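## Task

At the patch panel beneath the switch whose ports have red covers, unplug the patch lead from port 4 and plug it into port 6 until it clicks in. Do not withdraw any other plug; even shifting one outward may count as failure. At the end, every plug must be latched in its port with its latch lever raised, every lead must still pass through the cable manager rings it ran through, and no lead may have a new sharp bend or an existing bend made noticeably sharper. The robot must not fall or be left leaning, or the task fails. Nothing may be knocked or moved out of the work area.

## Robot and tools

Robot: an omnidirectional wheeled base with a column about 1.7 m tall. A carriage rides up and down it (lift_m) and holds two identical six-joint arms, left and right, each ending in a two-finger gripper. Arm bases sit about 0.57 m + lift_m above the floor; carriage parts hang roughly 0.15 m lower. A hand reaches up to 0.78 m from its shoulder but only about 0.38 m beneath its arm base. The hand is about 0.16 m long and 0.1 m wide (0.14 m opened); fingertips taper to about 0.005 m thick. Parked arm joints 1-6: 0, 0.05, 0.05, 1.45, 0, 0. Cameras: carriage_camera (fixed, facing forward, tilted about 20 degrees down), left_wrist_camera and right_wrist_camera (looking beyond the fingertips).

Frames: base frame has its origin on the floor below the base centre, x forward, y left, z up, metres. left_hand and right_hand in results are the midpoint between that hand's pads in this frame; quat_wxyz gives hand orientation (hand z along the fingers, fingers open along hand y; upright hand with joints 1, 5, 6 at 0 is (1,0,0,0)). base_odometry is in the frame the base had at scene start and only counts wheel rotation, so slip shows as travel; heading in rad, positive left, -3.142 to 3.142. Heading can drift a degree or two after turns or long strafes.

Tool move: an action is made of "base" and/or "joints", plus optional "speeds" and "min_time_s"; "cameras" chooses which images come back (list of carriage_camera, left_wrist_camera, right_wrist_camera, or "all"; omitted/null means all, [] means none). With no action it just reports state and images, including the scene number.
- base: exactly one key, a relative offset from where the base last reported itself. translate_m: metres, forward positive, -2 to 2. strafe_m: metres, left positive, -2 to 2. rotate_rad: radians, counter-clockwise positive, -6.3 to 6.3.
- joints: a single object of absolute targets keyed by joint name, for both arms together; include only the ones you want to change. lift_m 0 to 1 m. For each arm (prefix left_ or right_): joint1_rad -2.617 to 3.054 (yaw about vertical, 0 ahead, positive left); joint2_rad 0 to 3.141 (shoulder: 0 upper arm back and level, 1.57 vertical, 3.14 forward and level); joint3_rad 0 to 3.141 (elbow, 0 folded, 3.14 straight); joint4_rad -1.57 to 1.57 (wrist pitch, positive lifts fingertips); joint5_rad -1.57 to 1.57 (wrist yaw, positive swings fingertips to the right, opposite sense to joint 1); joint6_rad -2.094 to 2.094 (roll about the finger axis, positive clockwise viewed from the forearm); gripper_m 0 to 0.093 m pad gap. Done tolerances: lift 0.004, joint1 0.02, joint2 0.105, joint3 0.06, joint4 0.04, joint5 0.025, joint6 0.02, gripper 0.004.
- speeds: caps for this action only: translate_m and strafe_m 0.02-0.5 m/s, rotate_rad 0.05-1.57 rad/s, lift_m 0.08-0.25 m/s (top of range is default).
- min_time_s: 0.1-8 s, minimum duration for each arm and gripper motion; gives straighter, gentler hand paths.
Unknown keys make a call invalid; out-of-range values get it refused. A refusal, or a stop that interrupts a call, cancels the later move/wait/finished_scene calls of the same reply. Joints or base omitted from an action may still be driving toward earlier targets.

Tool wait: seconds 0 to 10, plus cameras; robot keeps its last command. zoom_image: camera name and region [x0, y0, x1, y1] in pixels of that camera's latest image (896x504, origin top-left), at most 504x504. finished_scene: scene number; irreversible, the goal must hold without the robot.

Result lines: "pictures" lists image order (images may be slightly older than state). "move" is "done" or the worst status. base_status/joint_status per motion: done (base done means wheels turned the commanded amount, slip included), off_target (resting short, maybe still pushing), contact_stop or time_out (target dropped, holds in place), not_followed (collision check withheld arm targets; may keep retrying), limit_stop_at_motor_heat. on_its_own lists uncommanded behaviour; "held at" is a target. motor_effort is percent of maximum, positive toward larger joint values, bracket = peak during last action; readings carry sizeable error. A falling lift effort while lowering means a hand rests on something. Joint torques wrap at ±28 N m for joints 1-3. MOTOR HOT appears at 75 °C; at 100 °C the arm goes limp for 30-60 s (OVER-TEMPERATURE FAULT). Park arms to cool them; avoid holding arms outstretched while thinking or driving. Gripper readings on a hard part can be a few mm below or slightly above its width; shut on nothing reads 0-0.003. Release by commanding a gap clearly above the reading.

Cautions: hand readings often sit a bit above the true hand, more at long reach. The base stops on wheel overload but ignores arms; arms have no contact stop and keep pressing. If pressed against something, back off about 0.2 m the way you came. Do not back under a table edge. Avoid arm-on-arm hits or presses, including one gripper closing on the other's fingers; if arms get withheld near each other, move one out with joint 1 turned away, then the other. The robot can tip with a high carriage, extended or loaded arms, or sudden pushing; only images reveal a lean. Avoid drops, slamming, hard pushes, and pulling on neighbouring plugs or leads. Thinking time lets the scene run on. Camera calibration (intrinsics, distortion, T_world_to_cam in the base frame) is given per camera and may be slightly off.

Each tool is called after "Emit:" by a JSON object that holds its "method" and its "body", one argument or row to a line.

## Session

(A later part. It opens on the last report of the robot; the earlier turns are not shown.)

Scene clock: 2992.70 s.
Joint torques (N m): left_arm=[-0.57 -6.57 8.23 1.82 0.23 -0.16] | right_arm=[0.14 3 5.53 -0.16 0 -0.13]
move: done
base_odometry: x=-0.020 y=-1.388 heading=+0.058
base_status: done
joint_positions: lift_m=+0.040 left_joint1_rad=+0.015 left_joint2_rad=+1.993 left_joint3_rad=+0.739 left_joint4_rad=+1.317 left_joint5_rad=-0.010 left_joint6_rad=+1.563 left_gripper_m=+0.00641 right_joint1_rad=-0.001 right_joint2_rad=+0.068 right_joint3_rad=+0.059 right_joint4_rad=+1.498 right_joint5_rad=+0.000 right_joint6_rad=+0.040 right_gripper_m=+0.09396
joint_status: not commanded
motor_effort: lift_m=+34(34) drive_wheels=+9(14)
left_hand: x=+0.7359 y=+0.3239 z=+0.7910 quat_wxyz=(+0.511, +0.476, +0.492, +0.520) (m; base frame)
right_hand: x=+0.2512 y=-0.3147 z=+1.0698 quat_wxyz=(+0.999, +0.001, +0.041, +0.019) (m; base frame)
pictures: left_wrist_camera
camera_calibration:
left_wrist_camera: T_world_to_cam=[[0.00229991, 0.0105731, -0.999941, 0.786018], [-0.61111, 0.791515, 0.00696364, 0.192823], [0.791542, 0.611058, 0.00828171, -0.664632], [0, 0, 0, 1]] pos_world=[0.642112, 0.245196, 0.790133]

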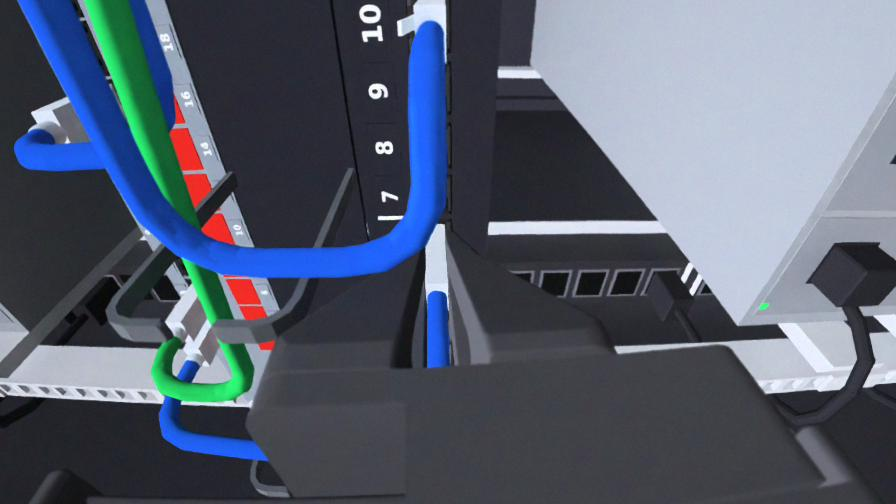

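Emit:
{"method": "move", "body": {
  "base": {"translate_m": -0.003},
  "speeds": {"translate_m": 0.02},
  "cameras": []
}}

Emit:
{"method": "move", "body": {
  "base": {"rotate_rad": -0.002},
  "speeds": {"rotate_rad": 0.05},
  "cameras": ["left_wrist_camera"]
}}

Emit:
{"method": "zoom_image", "body": {
  "camera": "left_wrist_camera",
  "region": [406, 186, 462, 236]
}}

Scene clock: 3014.03 s.
Joint torques (N m): left_arm=[-0.51 -6.65 7.25 1.95 0.16 -0.15] | right_arm=[-0.14 2.73 5.71 -0.15 -0.02 -0.12]
move: done
base_odometry: x=-0.023 y=-1.388 heading=+0.058
base_status: done
joint_positions: lift_m=+0.040 left_joint1_rad=+0.015 left_joint2_rad=+1.993 left_joint3_rad=+0.750 left_joint4_rad=+1.307 left_joint5_rad=-0.006 left_joint6_rad=+1.563 left_gripper_m=+0.00641 right_joint1_rad=-0.001 right_joint2_rad=+0.068 right_joint3_rad=+0.059 right_joint4_rad=+1.498 right_joint5_rad=+0.000 right_joint6_rad=+0.040 right_gripper_m=+0.09396
joint_status: not commanded
motor_effort: lift_m=+34(34) drive_wheels=+5(8)
left_hand: x=+0.7383 y=+0.3234 z=+0.7929 quat_wxyz=(+0.512, +0.476, +0.491, +0.519) (m; base frame)
right_hand: x=+0.2512 y=-0.3147 z=+1.0698 quat_wxyz=(+0.999, +0.001, +0.041, +0.019) (m; base frame)
pictures: none
No camera images: "cameras" was empty.

Scene clock: 3014.43 s.
Joint torques (N m): left_arm=[-0.58 -6.67 7.38 1.88 0.21 -0.15] | right_arm=[-0.17 2.97 5.61 -0.16 0.01 -0.14]
move: done
base_odometry: x=-0.023 y=-1.387 heading=+0.057
base_status: done
joint_positions: lift_m=+0.040 left_joint1_rad=+0.015 left_joint2_rad=+1.993 left_joint3_rad=+0.750 left_joint4_rad=+1.308 left_joint5_rad=-0.009 left_joint6_rad=+1.563 left_gripper_m=+0.00641 right_joint1_rad=-0.001 right_joint2_rad=+0.068 right_joint3_rad=+0.059 right_joint4_rad=+1.498 right_joint5_rad=+0.000 right_joint6_rad=+0.040 right_gripper_m=+0.09396
joint_status: not commanded
motor_effort: lift_m=+34(34) drive_wheels=+9(10)
left_hand: x=+0.7382 y=+0.3239 z=+0.7931 quat_wxyz=(+0.512, +0.475, +0.491, +0.520) (m; base frame)
right_hand: x=+0.2512 y=-0.3147 z=+1.0698 quat_wxyz=(+0.999, +0.001, +0.041, +0.019) (m; base frame)
pictures: left_wrist_camera
camera_calibration:
left_wrist_camera: T_world_to_cam=[[0.00466759, 0.010628, -0.999933, 0.786269], [-0.610542, 0.791964, 0.00556758, 0.194761], [0.79197, 0.610475, 0.0101854, -0.668159], [0, 0, 0, 1]] pos_world=[0.644402, 0.245294, 0.791937]

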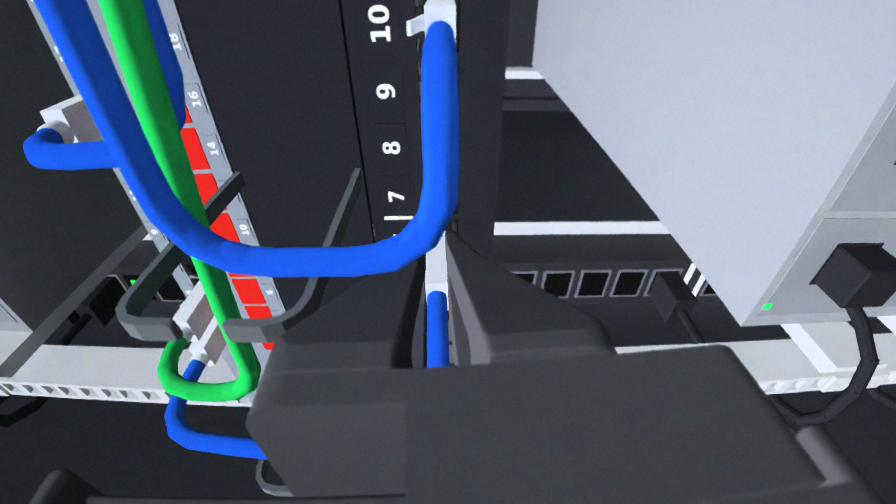

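Scaled by 9.000 from the camera's 896x504 image, which has a finer 1280x720 frame.

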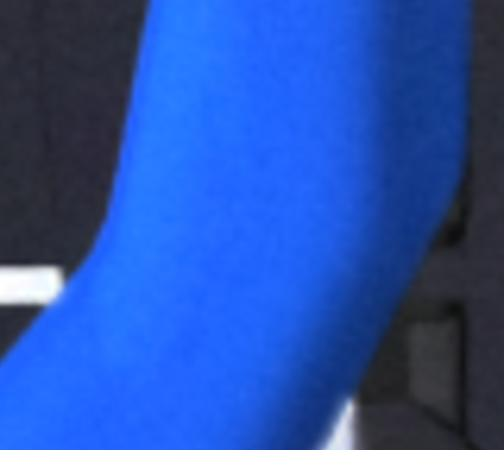

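Emit:
{"method": "move", "body": {
  "base": {"rotate_rad": -0.002},
  "speeds": {"rotate_rad": 0.05},
  "joints": {"left_joint4_rad": 1.293},
  "min_time_s": 0.5,
  "cameras": ["left_wrist_camera"]
}}

Emit:
{"method": "zoom_image", "body": {
  "camera": "left_wrist_camera",
  "region": [406, 186, 462, 236]
}}

Scene clock: 3030.73 s.
Joint torques (N m): left_arm=[-0.53 -6.67 7.31 1.79 0.25 -0.15] | right_arm=[-0.16 2.85 5.33 -0.16 -0.02 -0.13]
move: done
base_odometry: x=-0.023 y=-1.387 heading=+0.056
base_status: done
joint_positions: lift_m=+0.040 left_joint1_rad=+0.015 left_joint2_rad=+1.993 left_joint3_rad=+0.750 left_joint4_rad=+1.309 left_joint5_rad=-0.012 left_joint6_rad=+1.563 left_gripper_m=+0.00641 right_joint1_rad=-0.001 right_joint2_rad=+0.068 right_joint3_rad=+0.059 right_joint4_rad=+1.498 right_joint5_rad=+0.000 right_joint6_rad=+0.040 right_gripper_m=+0.09396
joint_status: all done
motor_effort: lift_m=+34(34) drive_wheels=+12(13)
left_hand: x=+0.7381 y=+0.3244 z=+0.7931 quat_wxyz=(+0.511, +0.475, +0.492, +0.521) (m; base frame)
right_hand: x=+0.2512 y=-0.3147 z=+1.0698 quat_wxyz=(+0.999, +0.001, +0.041, +0.019) (m; base frame)
pictures: left_wrist_camera
camera_calibration:
left_wrist_camera: T_world_to_cam=[[0.00498088, 0.0105269, -0.999932, 0.786189], [-0.61263, 0.790352, 0.00526888, 0.196637], [0.790354, 0.612562, 0.0103857, -0.667993], [0, 0, 0, 1]] pos_world=[0.644501, 0.245499, 0.792037]

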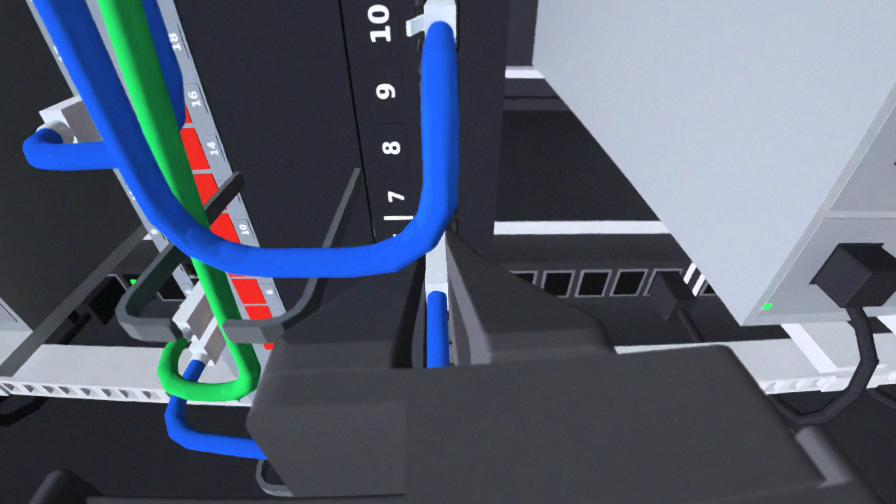

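Scaled by 9.000 from the camera's 896x504 image, which has a finer 1280x720 frame.

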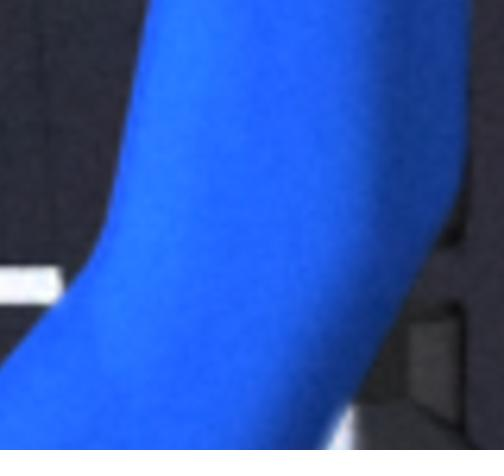

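Emit:
{"method": "move", "body": {
  "base": {"rotate_rad": -0.0035},
  "speeds": {"rotate_rad": 0.05},
  "joints": {"lift_m": 0.0379},
  "cameras": ["left_wrist_camera"]
}}

Emit:
{"method": "zoom_image", "body": {
  "camera": "left_wrist_camera",
  "region": [406, 186, 462, 236]
}}

Scene clock: 3079.43 s.
Joint torques (N m): left_arm=[-0.64 -6.68 7.46 1.7 0.31 -0.15] | right_arm=[-0.28 2.74 5.56 -0.11 -0.01 -0.13]
move: done
base_odometry: x=-0.023 y=-1.387 heading=+0.054
base_status: done
joint_positions: lift_m=+0.038 left_joint1_rad=+0.016 left_joint2_rad=+1.993 left_joint3_rad=+0.748 left_joint4_rad=+1.317 left_joint5_rad=-0.016 left_joint6_rad=+1.563 left_gripper_m=+0.00641 right_joint1_rad=-0.001 right_joint2_rad=+0.068 right_joint3_rad=+0.059 right_joint4_rad=+1.498 right_joint5_rad=+0.000 right_joint6_rad=+0.040 right_gripper_m=+0.09396
joint_status: all done
motor_effort: lift_m=+34(35) drive_wheels=+14(17)
left_hand: x=+0.7376 y=+0.3256 z=+0.7926 quat_wxyz=(+0.512, +0.472, +0.492, +0.524) (m; base frame)
right_hand: x=+0.2512 y=-0.3147 z=+1.0680 quat_wxyz=(+0.999, +0.001, +0.041, +0.019) (m; base frame)
pictures: left_wrist_camera
camera_calibration:
left_wrist_camera: T_world_to_cam=[[0.0114515, 0.0103472, -0.999881, 0.780926], [-0.616862, 0.78707, 0.00108007, 0.202853], [0.786988, 0.616777, 0.0153959, -0.671147], [0, 0, 0, 1]] pos_world=[0.644374, 0.246208, 0.790947]

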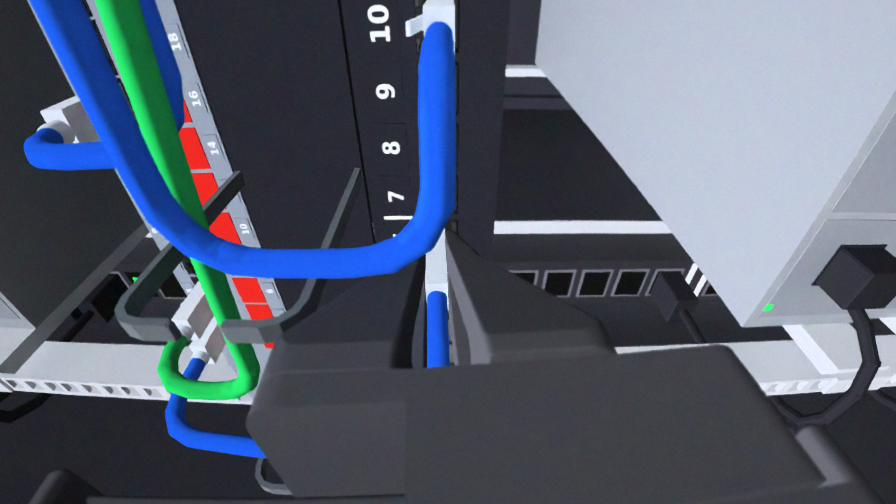

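Scaled by 9.000 from the camera's 896x504 image, which has a finer 1280x720 frame.

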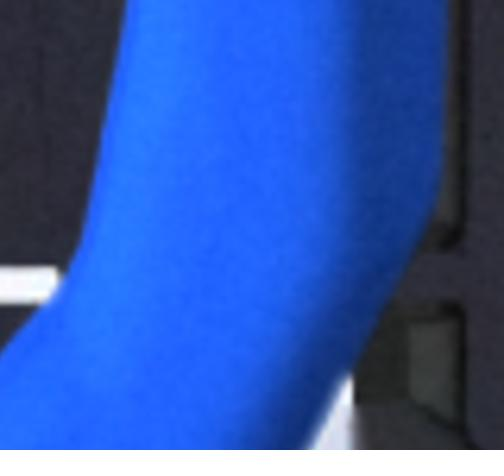

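Emit:
{"method": "move", "body": {
  "base": {"translate_m": -0.012},
  "speeds": {"translate_m": 0.03},
  "joints": {"left_joint4_rad": 1.303, "lift_m": 0.0395, "left_joint5_rad": 0.012},
  "cameras": ["left_wrist_camera"]
}}

Emit:
{"method": "zoom_image", "body": {
  "camera": "left_wrist_camera",
  "region": [406, 186, 462, 236]
}}

Scene clock: 3094.73 s.
Joint torques (N m): left_arm=[-0.69 -6.79 7.15 1.97 0.21 -0.16] | right_arm=[-0.24 2.99 5.53 -0.18 -0.02 -0.17]
move: done
base_odometry: x=-0.034 y=-1.388 heading=+0.055
base_status: done
joint_positions: lift_m=+0.039 left_joint1_rad=+0.016 left_joint2_rad=+1.993 left_joint3_rad=+0.752 left_joint4_rad=+1.299 left_joint5_rad=-0.007 left_joint6_rad=+1.563 left_gripper_m=+0.00641 right_joint1_rad=-0.001 right_joint2_rad=+0.068 right_joint3_rad=+0.059 right_joint4_rad=+1.498 right_joint5_rad=+0.000 right_joint6_rad=+0.040 right_gripper_m=+0.09396
joint_status: all done
motor_effort: lift_m=+44(45) drive_wheels=-8(14)
left_hand: x=+0.7387 y=+0.3240 z=+0.7904 quat_wxyz=(+0.510, +0.478, +0.493, +0.518) (m; base frame)
right_hand: x=+0.2513 y=-0.3147 z=+1.0687 quat_wxyz=(+0.999, +0.001, +0.041, +0.019) (m; base frame)
pictures: left_wrist_camera
camera_calibration:
left_wrist_camera: T_world_to_cam=[[-0.00258168, 0.0106975, -0.999939, 0.789016], [-0.609568, 0.79267, 0.0100539, 0.190472], [0.792729, 0.609557, 0.00447446, -0.664275], [0, 0, 0, 1]] pos_world=[0.644733, 0.245492, 0.790026]

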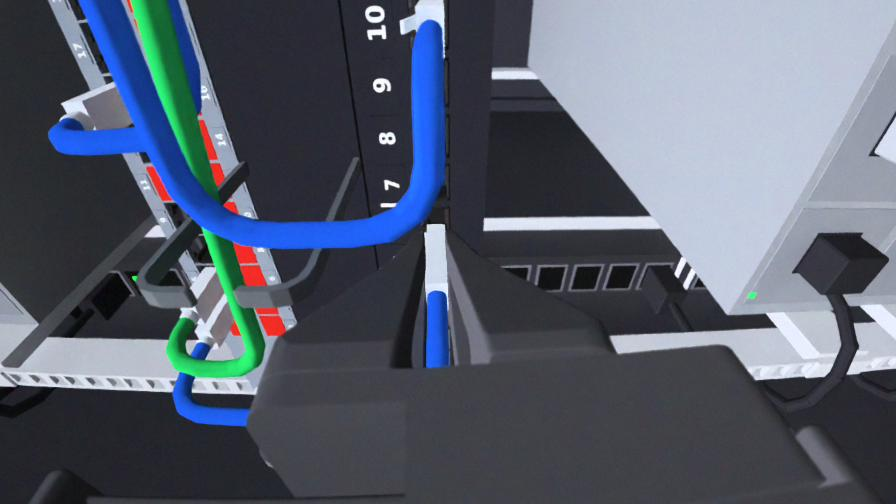

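Scaled by 9.000 from the camera's 896x504 image, which has a finer 1280x720 frame.

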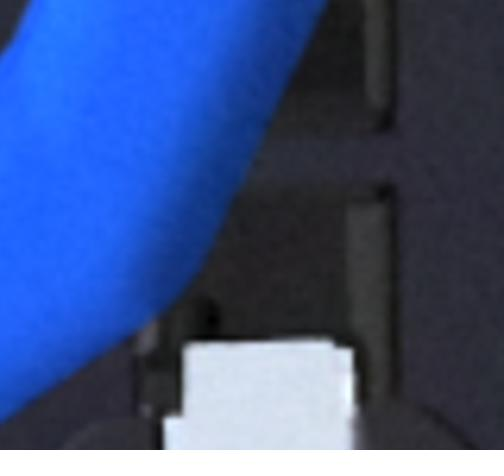

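Emit:
{"method": "move", "body": {
  "base": {"rotate_rad": -0.003},
  "speeds": {"rotate_rad": 0.05},
  "joints": {"lift_m": 0.041},
  "cameras": ["left_wrist_camera"]
}}

Emit:
{"method": "zoom_image", "body": {
  "camera": "left_wrist_camera",
  "region": [406, 186, 462, 236]
}}

Scene clock: 3110.10 s.
Joint torques (N m): left_arm=[-0.65 -6.75 6.95 2 0.18 -0.15] | right_arm=[-0.25 3.17 5.5 -0.19 0.02 -0.11]
move: done
base_odometry: x=-0.034 y=-1.387 heading=+0.053
base_status: done
joint_positions: lift_m=+0.041 left_joint1_rad=+0.016 left_joint2_rad=+1.994 left_joint3_rad=+0.755 left_joint4_rad=+1.296 left_joint5_rad=-0.005 left_joint6_rad=+1.563 left_gripper_m=+0.00641 right_joint1_rad=-0.001 right_joint2_rad=+0.068 right_joint3_rad=+0.059 right_joint4_rad=+1.498 right_joint5_rad=+0.000 right_joint6_rad=+0.040 right_gripper_m=+0.09396
joint_status: all done
motor_effort: lift_m=+45(50) drive_wheels=-13(13)
left_hand: x=+0.7393 y=+0.3237 z=+0.7921 quat_wxyz=(+0.511, +0.478, +0.493, +0.517) (m; base frame)
right_hand: x=+0.2513 y=-0.3147 z=+1.0702 quat_wxyz=(+0.999, +0.001, +0.041, +0.019) (m; base frame)
pictures: left_wrist_camera
camera_calibration:
left_wrist_camera: T_world_to_cam=[[-0.0029824, 0.0107574, -0.999938, 0.79096], [-0.60809, 0.7938, 0.0103535, 0.189374], [0.793862, 0.608083, 0.00417407, -0.664749], [0, 0, 0, 1]] pos_world=[0.645234, 0.245389, 0.791725]

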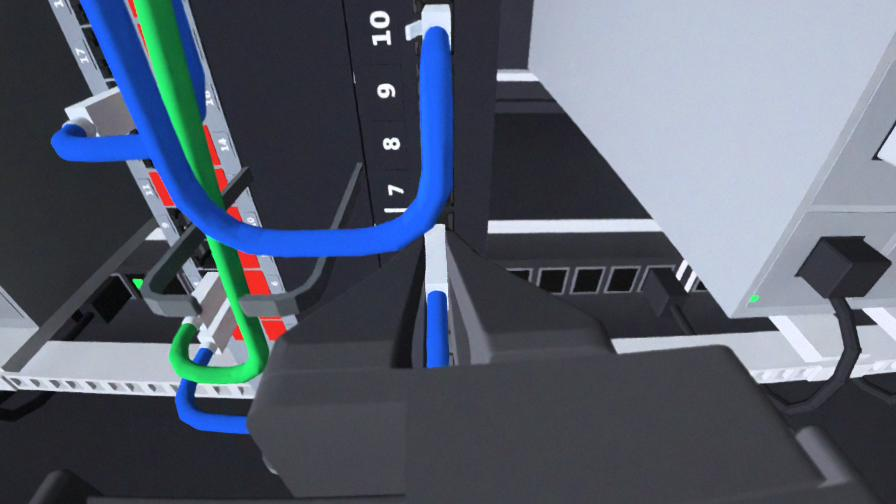

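Scaled by 9.000 from the camera's 896x504 image, which has a finer 1280x720 frame.

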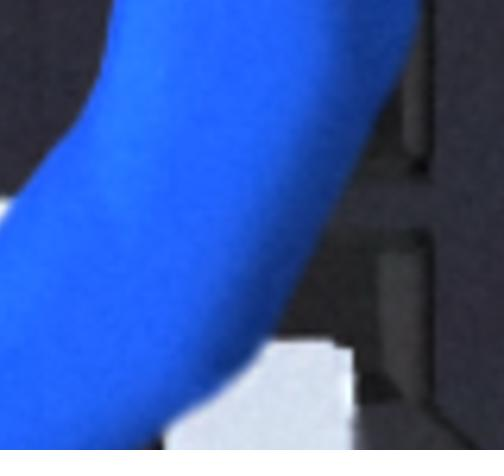

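Emit:
{"method": "move", "body": {
  "base": {"translate_m": 0.011},
  "speeds": {"translate_m": 0.02},
  "cameras": ["left_wrist_camera"]
}}

Emit:
{"method": "zoom_image", "body": {
  "camera": "left_wrist_camera",
  "region": [406, 186, 462, 236]
}}

Scene clock: 3120.77 s.
Joint torques (N m): left_arm=[-0.64 -6.68 7.69 1.88 0.19 -0.16] | right_arm=[-0.34 2.93 5.48 -0.16 0 -0.15]
move: done
base_odometry: x=-0.023 y=-1.387 heading=+0.052
base_status: done
joint_positions: lift_m=+0.041 left_joint1_rad=+0.016 left_joint2_rad=+1.994 left_joint3_rad=+0.746 left_joint4_rad=+1.309 left_joint5_rad=-0.007 left_joint6_rad=+1.563 left_gripper_m=+0.00641 right_joint1_rad=-0.001 right_joint2_rad=+0.068 right_joint3_rad=+0.059 right_joint4_rad=+1.498 right_joint5_rad=+0.000 right_joint6_rad=+0.040 right_gripper_m=+0.09396
joint_status: not commanded
motor_effort: lift_m=+45(45) drive_wheels=+12(13)
left_hand: x=+0.7375 y=+0.3239 z=+0.7920 quat_wxyz=(+0.511, +0.477, +0.492, +0.519) (m; base frame)
right_hand: x=+0.2512 y=-0.3147 z=+1.0702 quat_wxyz=(+0.999, +0.001, +0.041, +0.019) (m; base frame)
pictures: left_wrist_camera
camera_calibration:
left_wrist_camera: T_world_to_cam=[[0.00120195, 0.010712, -0.999942, 0.787782], [-0.609302, 0.792901, 0.00776164, 0.191304], [0.792938, 0.609257, 0.00747986, -0.665754], [0, 0, 0, 1]] pos_world=[0.643517, 0.245491, 0.791231]

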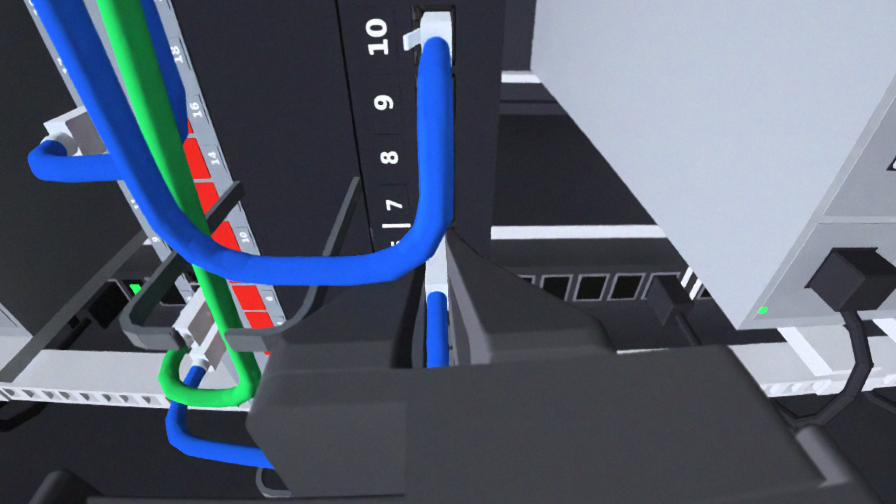

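Scaled by 9.000 from the camera's 896x504 image, which has a finer 1280x720 frame.

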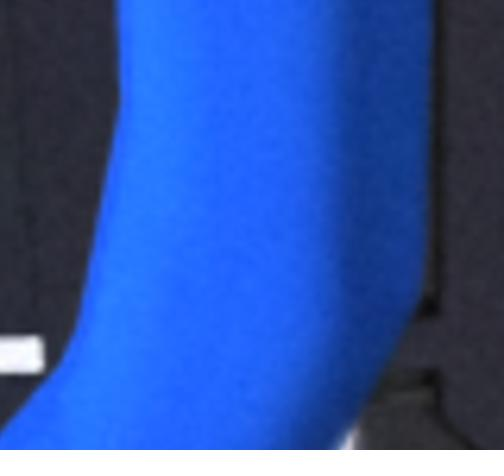

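Emit:
{"method": "move", "body": {
  "base": {"translate_m": -0.004},
  "speeds": {"translate_m": 0.02},
  "joints": {"lift_m": 0.0395, "left_joint4_rad": 1.303},
  "cameras": ["left_wrist_camera"]
}}

Emit:
{"method": "zoom_image", "body": {
  "camera": "left_wrist_camera",
  "region": [406, 186, 462, 236]
}}

Scene clock: 3131.97 s.
Joint torques (N m): left_arm=[-0.68 -6.74 7.13 2.01 0.25 -0.16] | right_arm=[-0.29 3.07 5.29 -0.17 -0.02 -0.11]
move: done
base_odometry: x=-0.027 y=-1.387 heading=+0.053
base_status: done
joint_positions: lift_m=+0.040 left_joint1_rad=+0.017 left_joint2_rad=+1.994 left_joint3_rad=+0.752 left_joint4_rad=+1.299 left_joint5_rad=-0.006 left_joint6_rad=+1.563 left_gripper_m=+0.00641 right_joint1_rad=-0.001 right_joint2_rad=+0.068 right_joint3_rad=+0.059 right_joint4_rad=+1.498 right_joint5_rad=+0.000 right_joint6_rad=+0.040 right_gripper_m=+0.09396
joint_status: all done
motor_effort: lift_m=+35(35) drive_wheels=-7(10)
left_hand: x=+0.7387 y=+0.3241 z=+0.7909 quat_wxyz=(+0.510, +0.478, +0.493, +0.518) (m; base frame)
right_hand: x=+0.2513 y=-0.3147 z=+1.0695 quat_wxyz=(+0.999, +0.001, +0.041, +0.019) (m; base frame)
pictures: left_wrist_camera
camera_calibration:
left_wrist_camera: T_world_to_cam=[[-0.00371793, 0.0107027, -0.999936, 0.790242], [-0.609275, 0.792886, 0.010752, 0.189597], [0.792951, 0.609276, 0.00357301, -0.663703], [0, 0, 0, 1]] pos_world=[0.644738, 0.245592, 0.790524]

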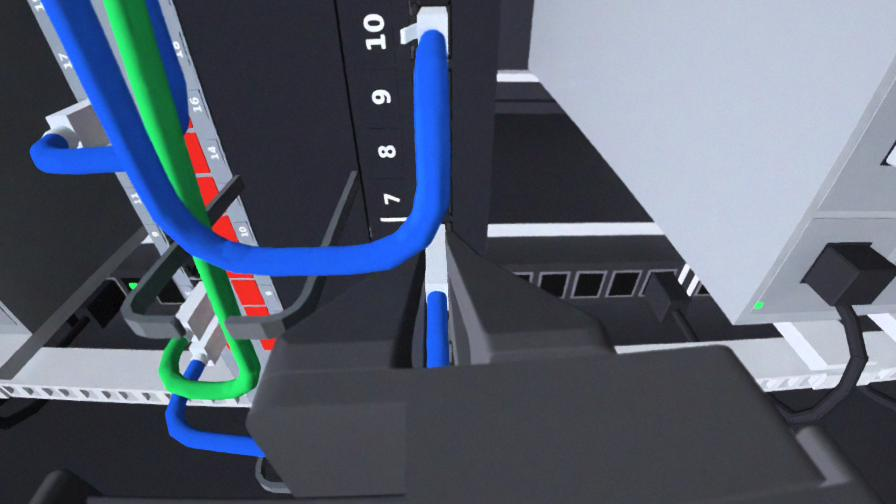

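Scaled by 9.000 from the camera's 896x504 image, which has a finer 1280x720 frame.

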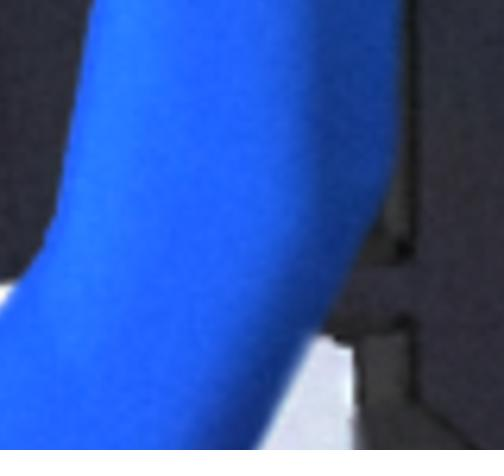

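Emit:
{"method": "move", "body": {
  "base": {"rotate_rad": 0.002},
  "speeds": {"rotate_rad": 0.05},
  "cameras": ["left_wrist_camera"]
}}

Emit:
{"method": "zoom_image", "body": {
  "camera": "left_wrist_camera",
  "region": [406, 186, 462, 236]
}}

Scene clock: 3140.17 s.
Joint torques (N m): left_arm=[-0.66 -6.71 6.95 2 0.19 -0.15] | right_arm=[-0.28 2.86 5.48 -0.12 0.03 -0.17]
move: done
base_odometry: x=-0.027 y=-1.387 heading=+0.056
base_status: done
joint_positions: lift_m=+0.040 left_joint1_rad=+0.018 left_joint2_rad=+1.994 left_joint3_rad=+0.753 left_joint4_rad=+1.297 left_joint5_rad=-0.004 left_joint6_rad=+1.563 left_gripper_m=+0.00641 right_joint1_rad=-0.001 right_joint2_rad=+0.068 right_joint3_rad=+0.059 right_joint4_rad=+1.498 right_joint5_rad=+0.000 right_joint6_rad=+0.040 right_gripper_m=+0.09396
joint_status: not commanded
motor_effort: lift_m=+35(35) drive_wheels=-3(6)
left_hand: x=+0.7390 y=+0.3245 z=+0.7910 quat_wxyz=(+0.510, +0.478, +0.493, +0.518) (m; base frame)
right_hand: x=+0.2513 y=-0.3147 z=+1.0695 quat_wxyz=(+0.999, +0.001, +0.041, +0.019) (m; base frame)
pictures: left_wrist_camera
camera_calibration:
left_wrist_camera: T_world_to_cam=[[-0.00413473, 0.0107588, -0.999934, 0.79069], [-0.608938, 0.793141, 0.0110518, 0.188865], [0.793207, 0.608943, 0.00327201, -0.664092], [0, 0, 0, 1]] pos_world=[0.64504, 0.246091, 0.790723]

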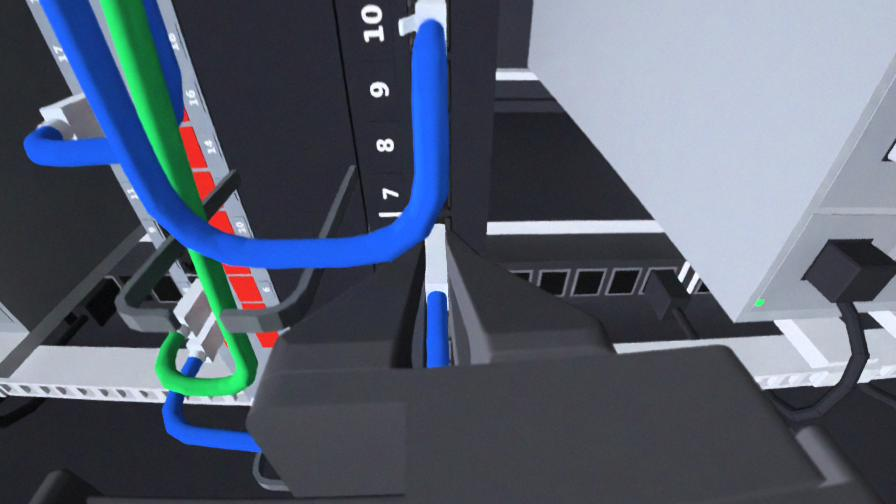

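Scaled by 9.000 from the camera's 896x504 image, which has a finer 1280x720 frame.

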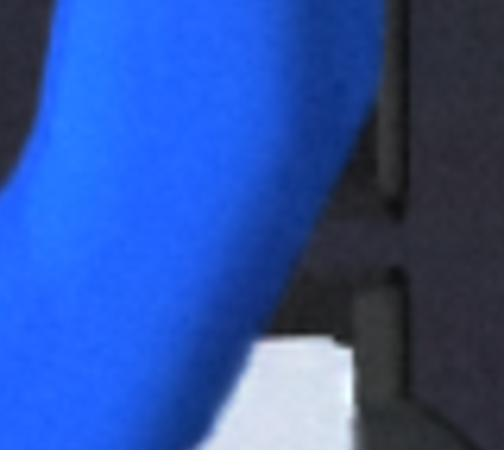

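Emit:
{"method": "move", "body": {
  "base": {"translate_m": 0.0045},
  "speeds": {"translate_m": 0.02},
  "cameras": ["left_wrist_camera"]
}}

Emit:
{"method": "zoom_image", "body": {
  "camera": "left_wrist_camera",
  "region": [406, 186, 462, 236]
}}

Scene clock: 3149.47 s.
Joint torques (N m): left_arm=[-0.81 -6.68 7.08 2.04 0.23 -0.17] | right_arm=[-0.28 2.96 5.59 -0.2 0.01 -0.14]
move: done
base_odometry: x=-0.023 y=-1.387 heading=+0.055
base_status: done
joint_positions: lift_m=+0.040 left_joint1_rad=+0.018 left_joint2_rad=+1.994 left_joint3_rad=+0.752 left_joint4_rad=+1.294 left_joint5_rad=-0.009 left_joint6_rad=+1.563 left_gripper_m=+0.00641 right_joint1_rad=-0.001 right_joint2_rad=+0.068 right_joint3_rad=+0.059 right_joint4_rad=+1.498 right_joint5_rad=+0.000 right_joint6_rad=+0.040 right_gripper_m=+0.09396
joint_status: not commanded
motor_effort: lift_m=+35(35) drive_wheels=+10(15)
left_hand: x=+0.7389 y=+0.3253 z=+0.7900 quat_wxyz=(+0.508, +0.478, +0.495, +0.518) (m; base frame)
right_hand: x=+0.2514 y=-0.3147 z=+1.0695 quat_wxyz=(+0.999, +0.001, +0.041, +0.019) (m; base frame)
pictures: left_wrist_camera
camera_calibration:
left_wrist_camera: T_world_to_cam=[[-0.00763892, 0.0104572, -0.999916, 0.792403], [-0.612513, 0.790354, 0.0129449, 0.190178], [0.790423, 0.612561, 0.000367704, -0.661311], [0, 0, 0, 1]] pos_world=[0.645256, 0.246499, 0.790118]

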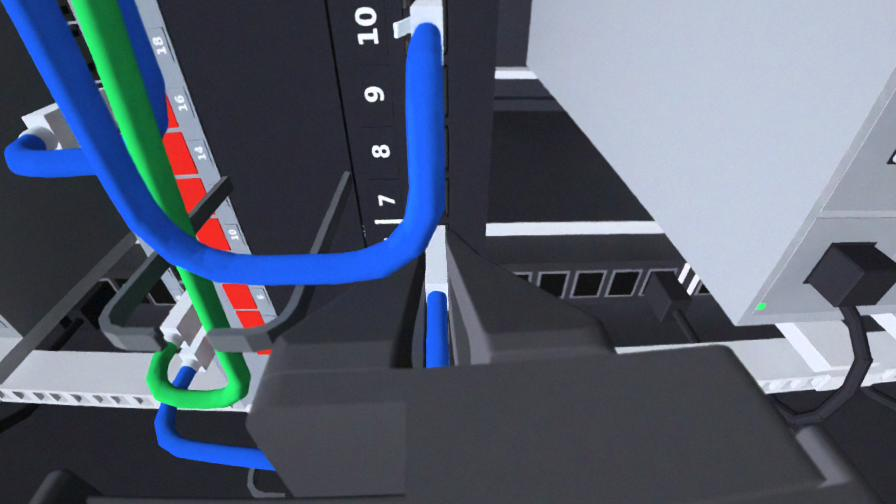

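Scaled by 9.000 from the camera's 896x504 image, which has a finer 1280x720 frame.

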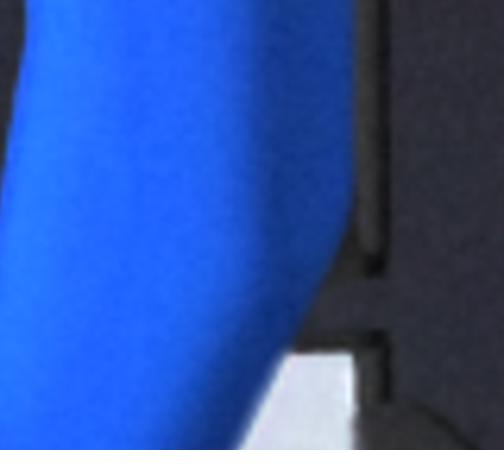

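Emit:
{"method": "move", "body": {
  "base": {"translate_m": 0.004},
  "speeds": {"translate_m": 0.02},
  "cameras": ["left_wrist_camera"]
}}

Emit:
{"method": "zoom_image", "body": {
  "camera": "left_wrist_camera",
  "region": [406, 186, 462, 236]
}}

Scene clock: 3160.93 s.
Joint torques (N m): left_arm=[-0.79 -6.72 7.16 2.03 0.27 -0.15] | right_arm=[-0.12 3.25 5.33 -0.17 -0.01 -0.13]
move: done
base_odometry: x=-0.019 y=-1.387 heading=+0.054
base_status: done
joint_positions: lift_m=+0.040 left_joint1_rad=+0.018 left_joint2_rad=+1.994 left_joint3_rad=+0.752 left_joint4_rad=+1.294 left_joint5_rad=-0.014 left_joint6_rad=+1.563 left_gripper_m=+0.00641 right_joint1_rad=-0.001 right_joint2_rad=+0.068 right_joint3_rad=+0.059 right_joint4_rad=+1.499 right_joint5_rad=+0.000 right_joint6_rad=+0.040 right_gripper_m=+0.09396
joint_status: not commanded
motor_effort: lift_m=+35(35) drive_wheels=+9(15)
left_hand: x=+0.7388 y=+0.3262 z=+0.7901 quat_wxyz=(+0.507, +0.476, +0.496, +0.519) (m; base frame)
right_hand: x=+0.2511 y=-0.3147 z=+1.0696 quat_wxyz=(+0.999, +0.001, +0.041, +0.019) (m; base frame)
pictures: left_wrist_camera
camera_calibration:
left_wrist_camera: T_world_to_cam=[[-0.00722827, 0.0101472, -0.999922, 0.792319], [-0.616731, 0.787076, 0.0124455, 0.194026], [0.787141, 0.616773, 0.00056889, -0.660958], [0, 0, 0, 1]] pos_world=[0.645655, 0.246908, 0.790219]

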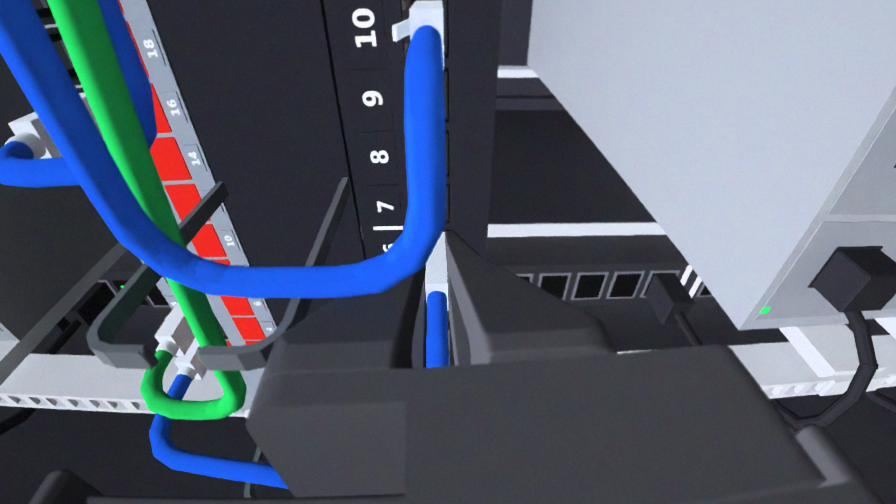

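Scaled by 9.000 from the camera's 896x504 image, which has a finer 1280x720 frame.

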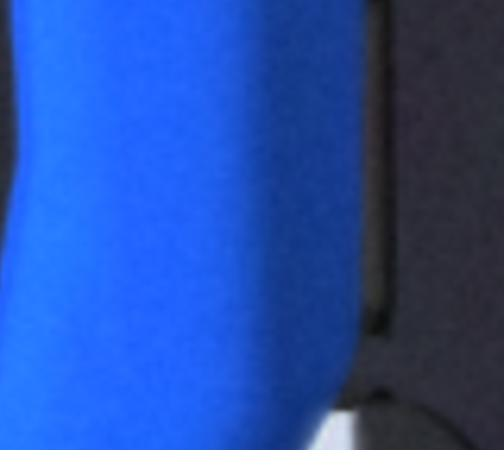

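Emit:
{"method": "move", "body": {
  "base": {"translate_m": 0.004},
  "speeds": {"translate_m": 0.02},
  "cameras": ["left_wrist_camera"]
}}

Emit:
{"method": "zoom_image", "body": {
  "camera": "left_wrist_camera",
  "region": [406, 186, 462, 236]
}}

Scene clock: 3165.53 s.
Joint torques (N m): left_arm=[-0.73 -6.69 7.12 2 0.33 -0.16] | right_arm=[-0.05 2.93 5.39 -0.21 0.06 -0.1]
move: done
base_odometry: x=-0.015 y=-1.387 heading=+0.053
base_status: done
joint_positions: lift_m=+0.040 left_joint1_rad=+0.018 left_joint2_rad=+1.994 left_joint3_rad=+0.751 left_joint4_rad=+1.297 left_joint5_rad=-0.019 left_joint6_rad=+1.563 left_gripper_m=+0.00641 right_joint1_rad=-0.001 right_joint2_rad=+0.068 right_joint3_rad=+0.059 right_joint4_rad=+1.500 right_joint5_rad=+0.000 right_joint6_rad=+0.040 right_gripper_m=+0.09396
joint_status: not commanded
motor_effort: lift_m=+35(35) drive_wheels=+10(16)
left_hand: x=+0.7385 y=+0.3271 z=+0.7904 quat_wxyz=(+0.506, +0.475, +0.497, +0.521) (m; base frame)
right_hand: x=+0.2509 y=-0.3147 z=+1.0696 quat_wxyz=(+0.999, +0.001, +0.040, +0.019) (m; base frame)
pictures: left_wrist_camera
camera_calibration:
left_wrist_camera: T_world_to_cam=[[-0.00538948, 0.00982423, -0.999937, 0.791324], [-0.620663, 0.784, 0.0110479, 0.198242], [0.784059, 0.620683, 0.00187218, -0.661228], [0, 0, 0, 1]] pos_world=[0.645749, 0.247217, 0.790322]

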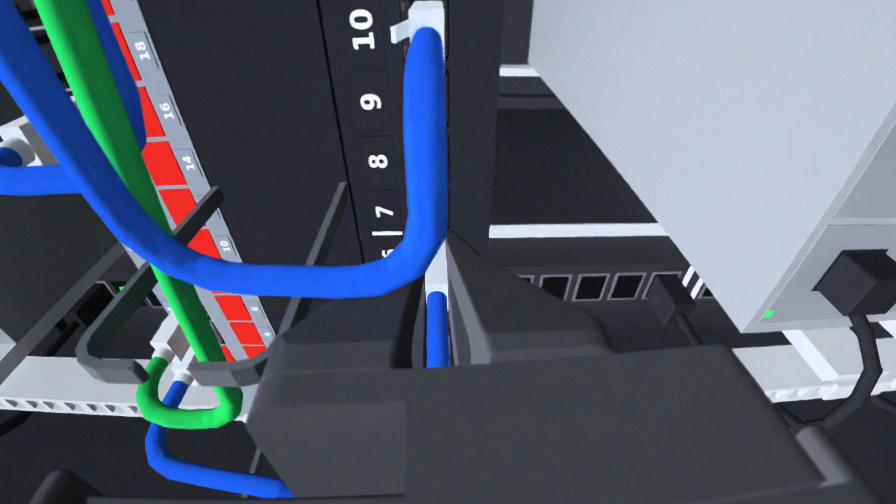

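Scaled by 9.000 from the camera's 896x504 image, which has a finer 1280x720 frame.

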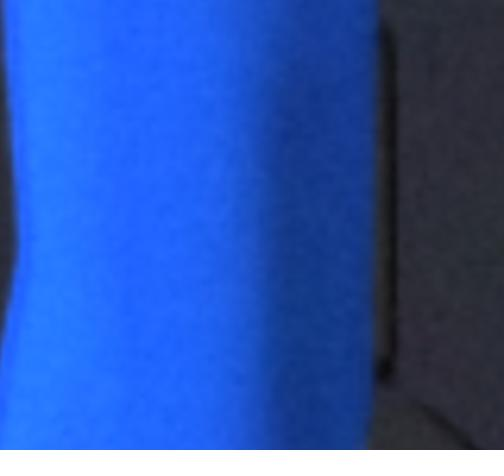

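Emit:
{"method": "move", "body": {
  "cameras": ["left_wrist_camera"]
}}

Scene clock: 3216.00 s.
Joint torques (N m): left_arm=[-0.76 -6.72 7.2 2.01 0.35 -0.16] | right_arm=[-0.09 2.85 5.46 -0.2 0.01 -0.13]
base_odometry: x=-0.015 y=-1.387 heading=+0.053
base_status: done
joint_positions: lift_m=+0.040 left_joint1_rad=+0.018 left_joint2_rad=+1.994 left_joint3_rad=+0.751 left_joint4_rad=+1.297 left_joint5_rad=-0.019 left_joint6_rad=+1.563 left_gripper_m=+0.00641 right_joint1_rad=-0.001 right_joint2_rad=+0.068 right_joint3_rad=+0.059 right_joint4_rad=+1.500 right_joint5_rad=+0.000 right_joint6_rad=+0.040 right_gripper_m=+0.09396
joint_status: not commanded
motor_effort: lift_m=+35(35) drive_wheels=+8(16)
left_hand: x=+0.7385 y=+0.3271 z=+0.7904 quat_wxyz=(+0.506, +0.475, +0.497, +0.521) (m; base frame)
right_hand: x=+0.2509 y=-0.3147 z=+1.0696 quat_wxyz=(+0.999, +0.001, +0.040, +0.019) (m; base frame)
pictures: left_wrist_camera
camera_calibration:
left_wrist_camera: T_world_to_cam=[[-0.00538948, 0.00982423, -0.999937, 0.791324], [-0.620663, 0.784, 0.0110479, 0.198242], [0.784059, 0.620683, 0.00187218, -0.661228], [0, 0, 0, 1]] pos_world=[0.645749, 0.247217, 0.790322]

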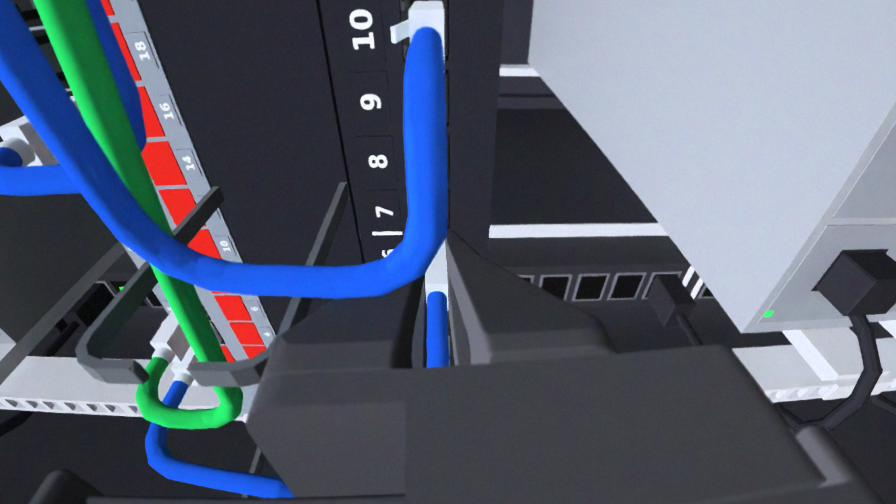

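Emit:
{"method": "move", "body": {
  "base": {"translate_m": 0.003},
  "speeds": {"translate_m": 0.02},
  "cameras": ["left_wrist_camera"]
}}

Emit:
{"method": "zoom_image", "body": {
  "camera": "left_wrist_camera",
  "region": [378, 170, 490, 270]
}}

Scene clock: 3221.87 s.
Joint torques (N m): left_arm=[-0.8 -6.67 8.2 1.82 0.39 -0.15] | right_arm=[-0.12 2.86 5.46 -0.21 0.03 -0.16]
move: done
base_odometry: x=-0.012 y=-1.388 heading=+0.052
base_status: done
joint_positions: lift_m=+0.040 left_joint1_rad=+0.018 left_joint2_rad=+1.994 left_joint3_rad=+0.739 left_joint4_rad=+1.315 left_joint5_rad=-0.024 left_joint6_rad=+1.563 left_gripper_m=+0.00641 right_joint1_rad=-0.001 right_joint2_rad=+0.068 right_joint3_rad=+0.059 right_joint4_rad=+1.500 right_joint5_rad=+0.000 right_joint6_rad=+0.040 right_gripper_m=+0.09396
joint_status: not commanded
motor_effort: lift_m=+35(35) drive_wheels=+10(14)
left_hand: x=+0.7359 y=+0.3278 z=+0.7902 quat_wxyz=(+0.506, +0.472, +0.497, +0.523) (m; base frame)
right_hand: x=+0.2509 y=-0.3147 z=+1.0696 quat_wxyz=(+0.999, +0.001, +0.040, +0.019) (m; base frame)
pictures: left_wrist_camera
camera_calibration:
left_wrist_camera: T_world_to_cam=[[-0.000109245, 0.00971539, -0.999953, 0.787158], [-0.624314, 0.781136, 0.00765761, 0.202366], [0.781174, 0.624285, 0.00598012, -0.661954], [0, 0, 0, 1]] pos_world=[0.643527, 0.247525, 0.78953]

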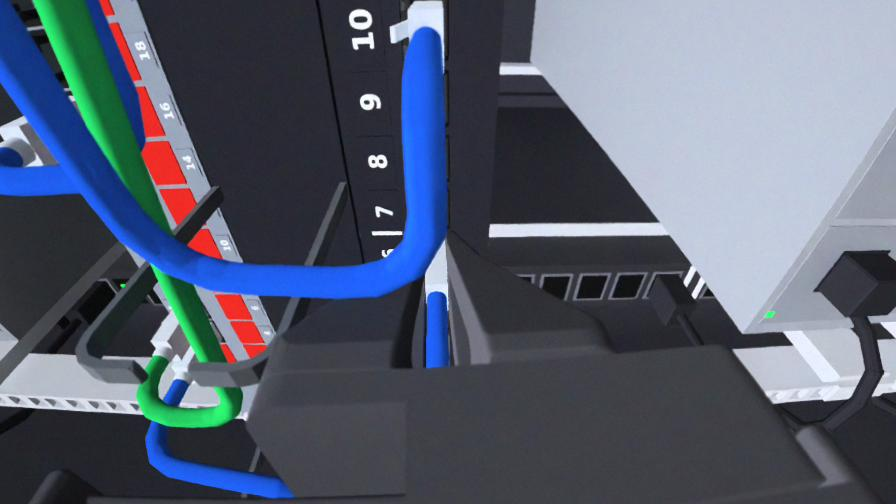

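Scaled by 4.500 from the camera's 896x504 image, which has a finer 1280x720 frame.

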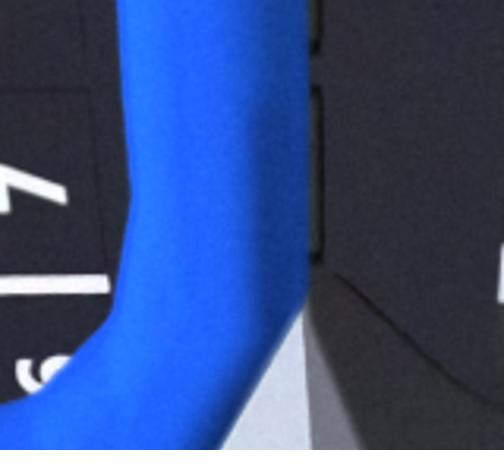

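Emit:
{"method": "zoom_image", "body": {
  "camera": "left_wrist_camera",
  "region": [406, 206, 462, 256]
}}

Emit:
{"method": "zoom_image", "body": {
  "camera": "left_wrist_camera",
  "region": [406, 226, 476, 296]
}}

Scaled by 9.000 from the camera's 896x504 image, which has a finer 1280x720 frame.

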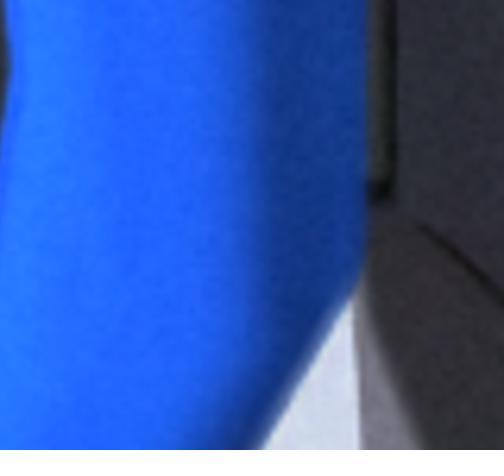

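Scaled by 7.200 from the camera's 896x504 image, which has a finer 1280x720 frame.

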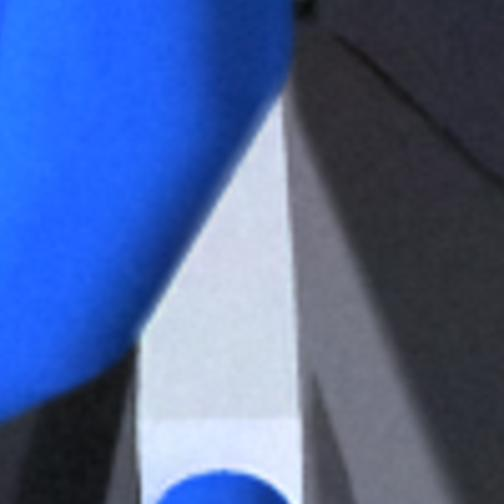

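Emit:
{"method": "move", "body": {
  "base": {"translate_m": 0.004},
  "speeds": {"translate_m": 0.02},
  "cameras": ["left_wrist_camera"]
}}

Emit:
{"method": "zoom_image", "body": {
  "camera": "left_wrist_camera",
  "region": [406, 206, 462, 256]
}}

Scene clock: 3254.00 s.
Joint torques (N m): left_arm=[-0.84 -6.56 9.44 1.58 0.46 -0.16] | right_arm=[-0.28 2.85 5.5 -0.21 0 -0.1]
move: done
base_odometry: x=-0.009 y=-1.388 heading=+0.052
base_status: done
joint_positions: lift_m=+0.040 left_joint1_rad=+0.018 left_joint2_rad=+1.994 left_joint3_rad=+0.724 left_joint4_rad=+1.337 left_joint5_rad=-0.027 left_joint6_rad=+1.563 left_gripper_m=+0.00641 right_joint1_rad=-0.001 right_joint2_rad=+0.068 right_joint3_rad=+0.059 right_joint4_rad=+1.500 right_joint5_rad=+0.000 right_joint6_rad=+0.040 right_gripper_m=+0.09396
joint_status: not commanded
motor_effort: lift_m=+35(35) drive_wheels=+10(16)
left_hand: x=+0.7324 y=+0.3283 z=+0.7898 quat_wxyz=(+0.507, +0.469, +0.496, +0.526) (m; base frame)
right_hand: x=+0.2509 y=-0.3146 z=+1.0696 quat_wxyz=(+0.999, +0.001, +0.040, +0.020) (m; base frame)
pictures: left_wrist_camera
camera_calibration:
left_wrist_camera: T_world_to_cam=[[0.00674489, 0.00962602, -0.999931, 0.781782], [-0.627031, 0.778988, 0.00326952, 0.205851], [0.778965, 0.626965, 0.01129, -0.663054], [0, 0, 0, 1]] pos_world=[0.640298, 0.24783, 0.78854]

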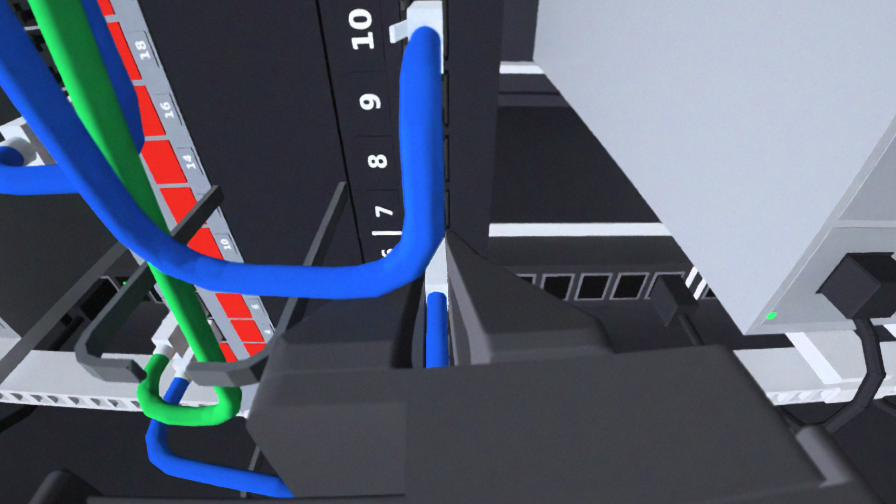

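Scaled by 9.000 from the camera's 896x504 image, which has a finer 1280x720 frame.

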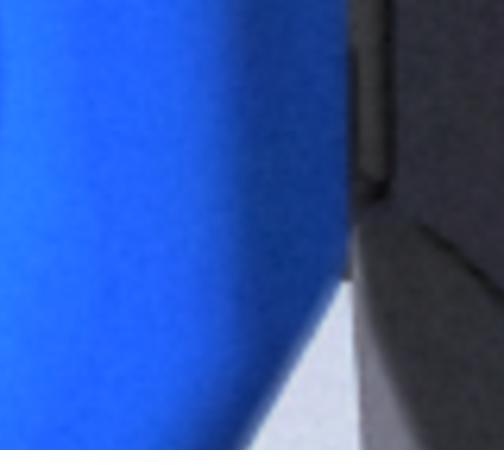

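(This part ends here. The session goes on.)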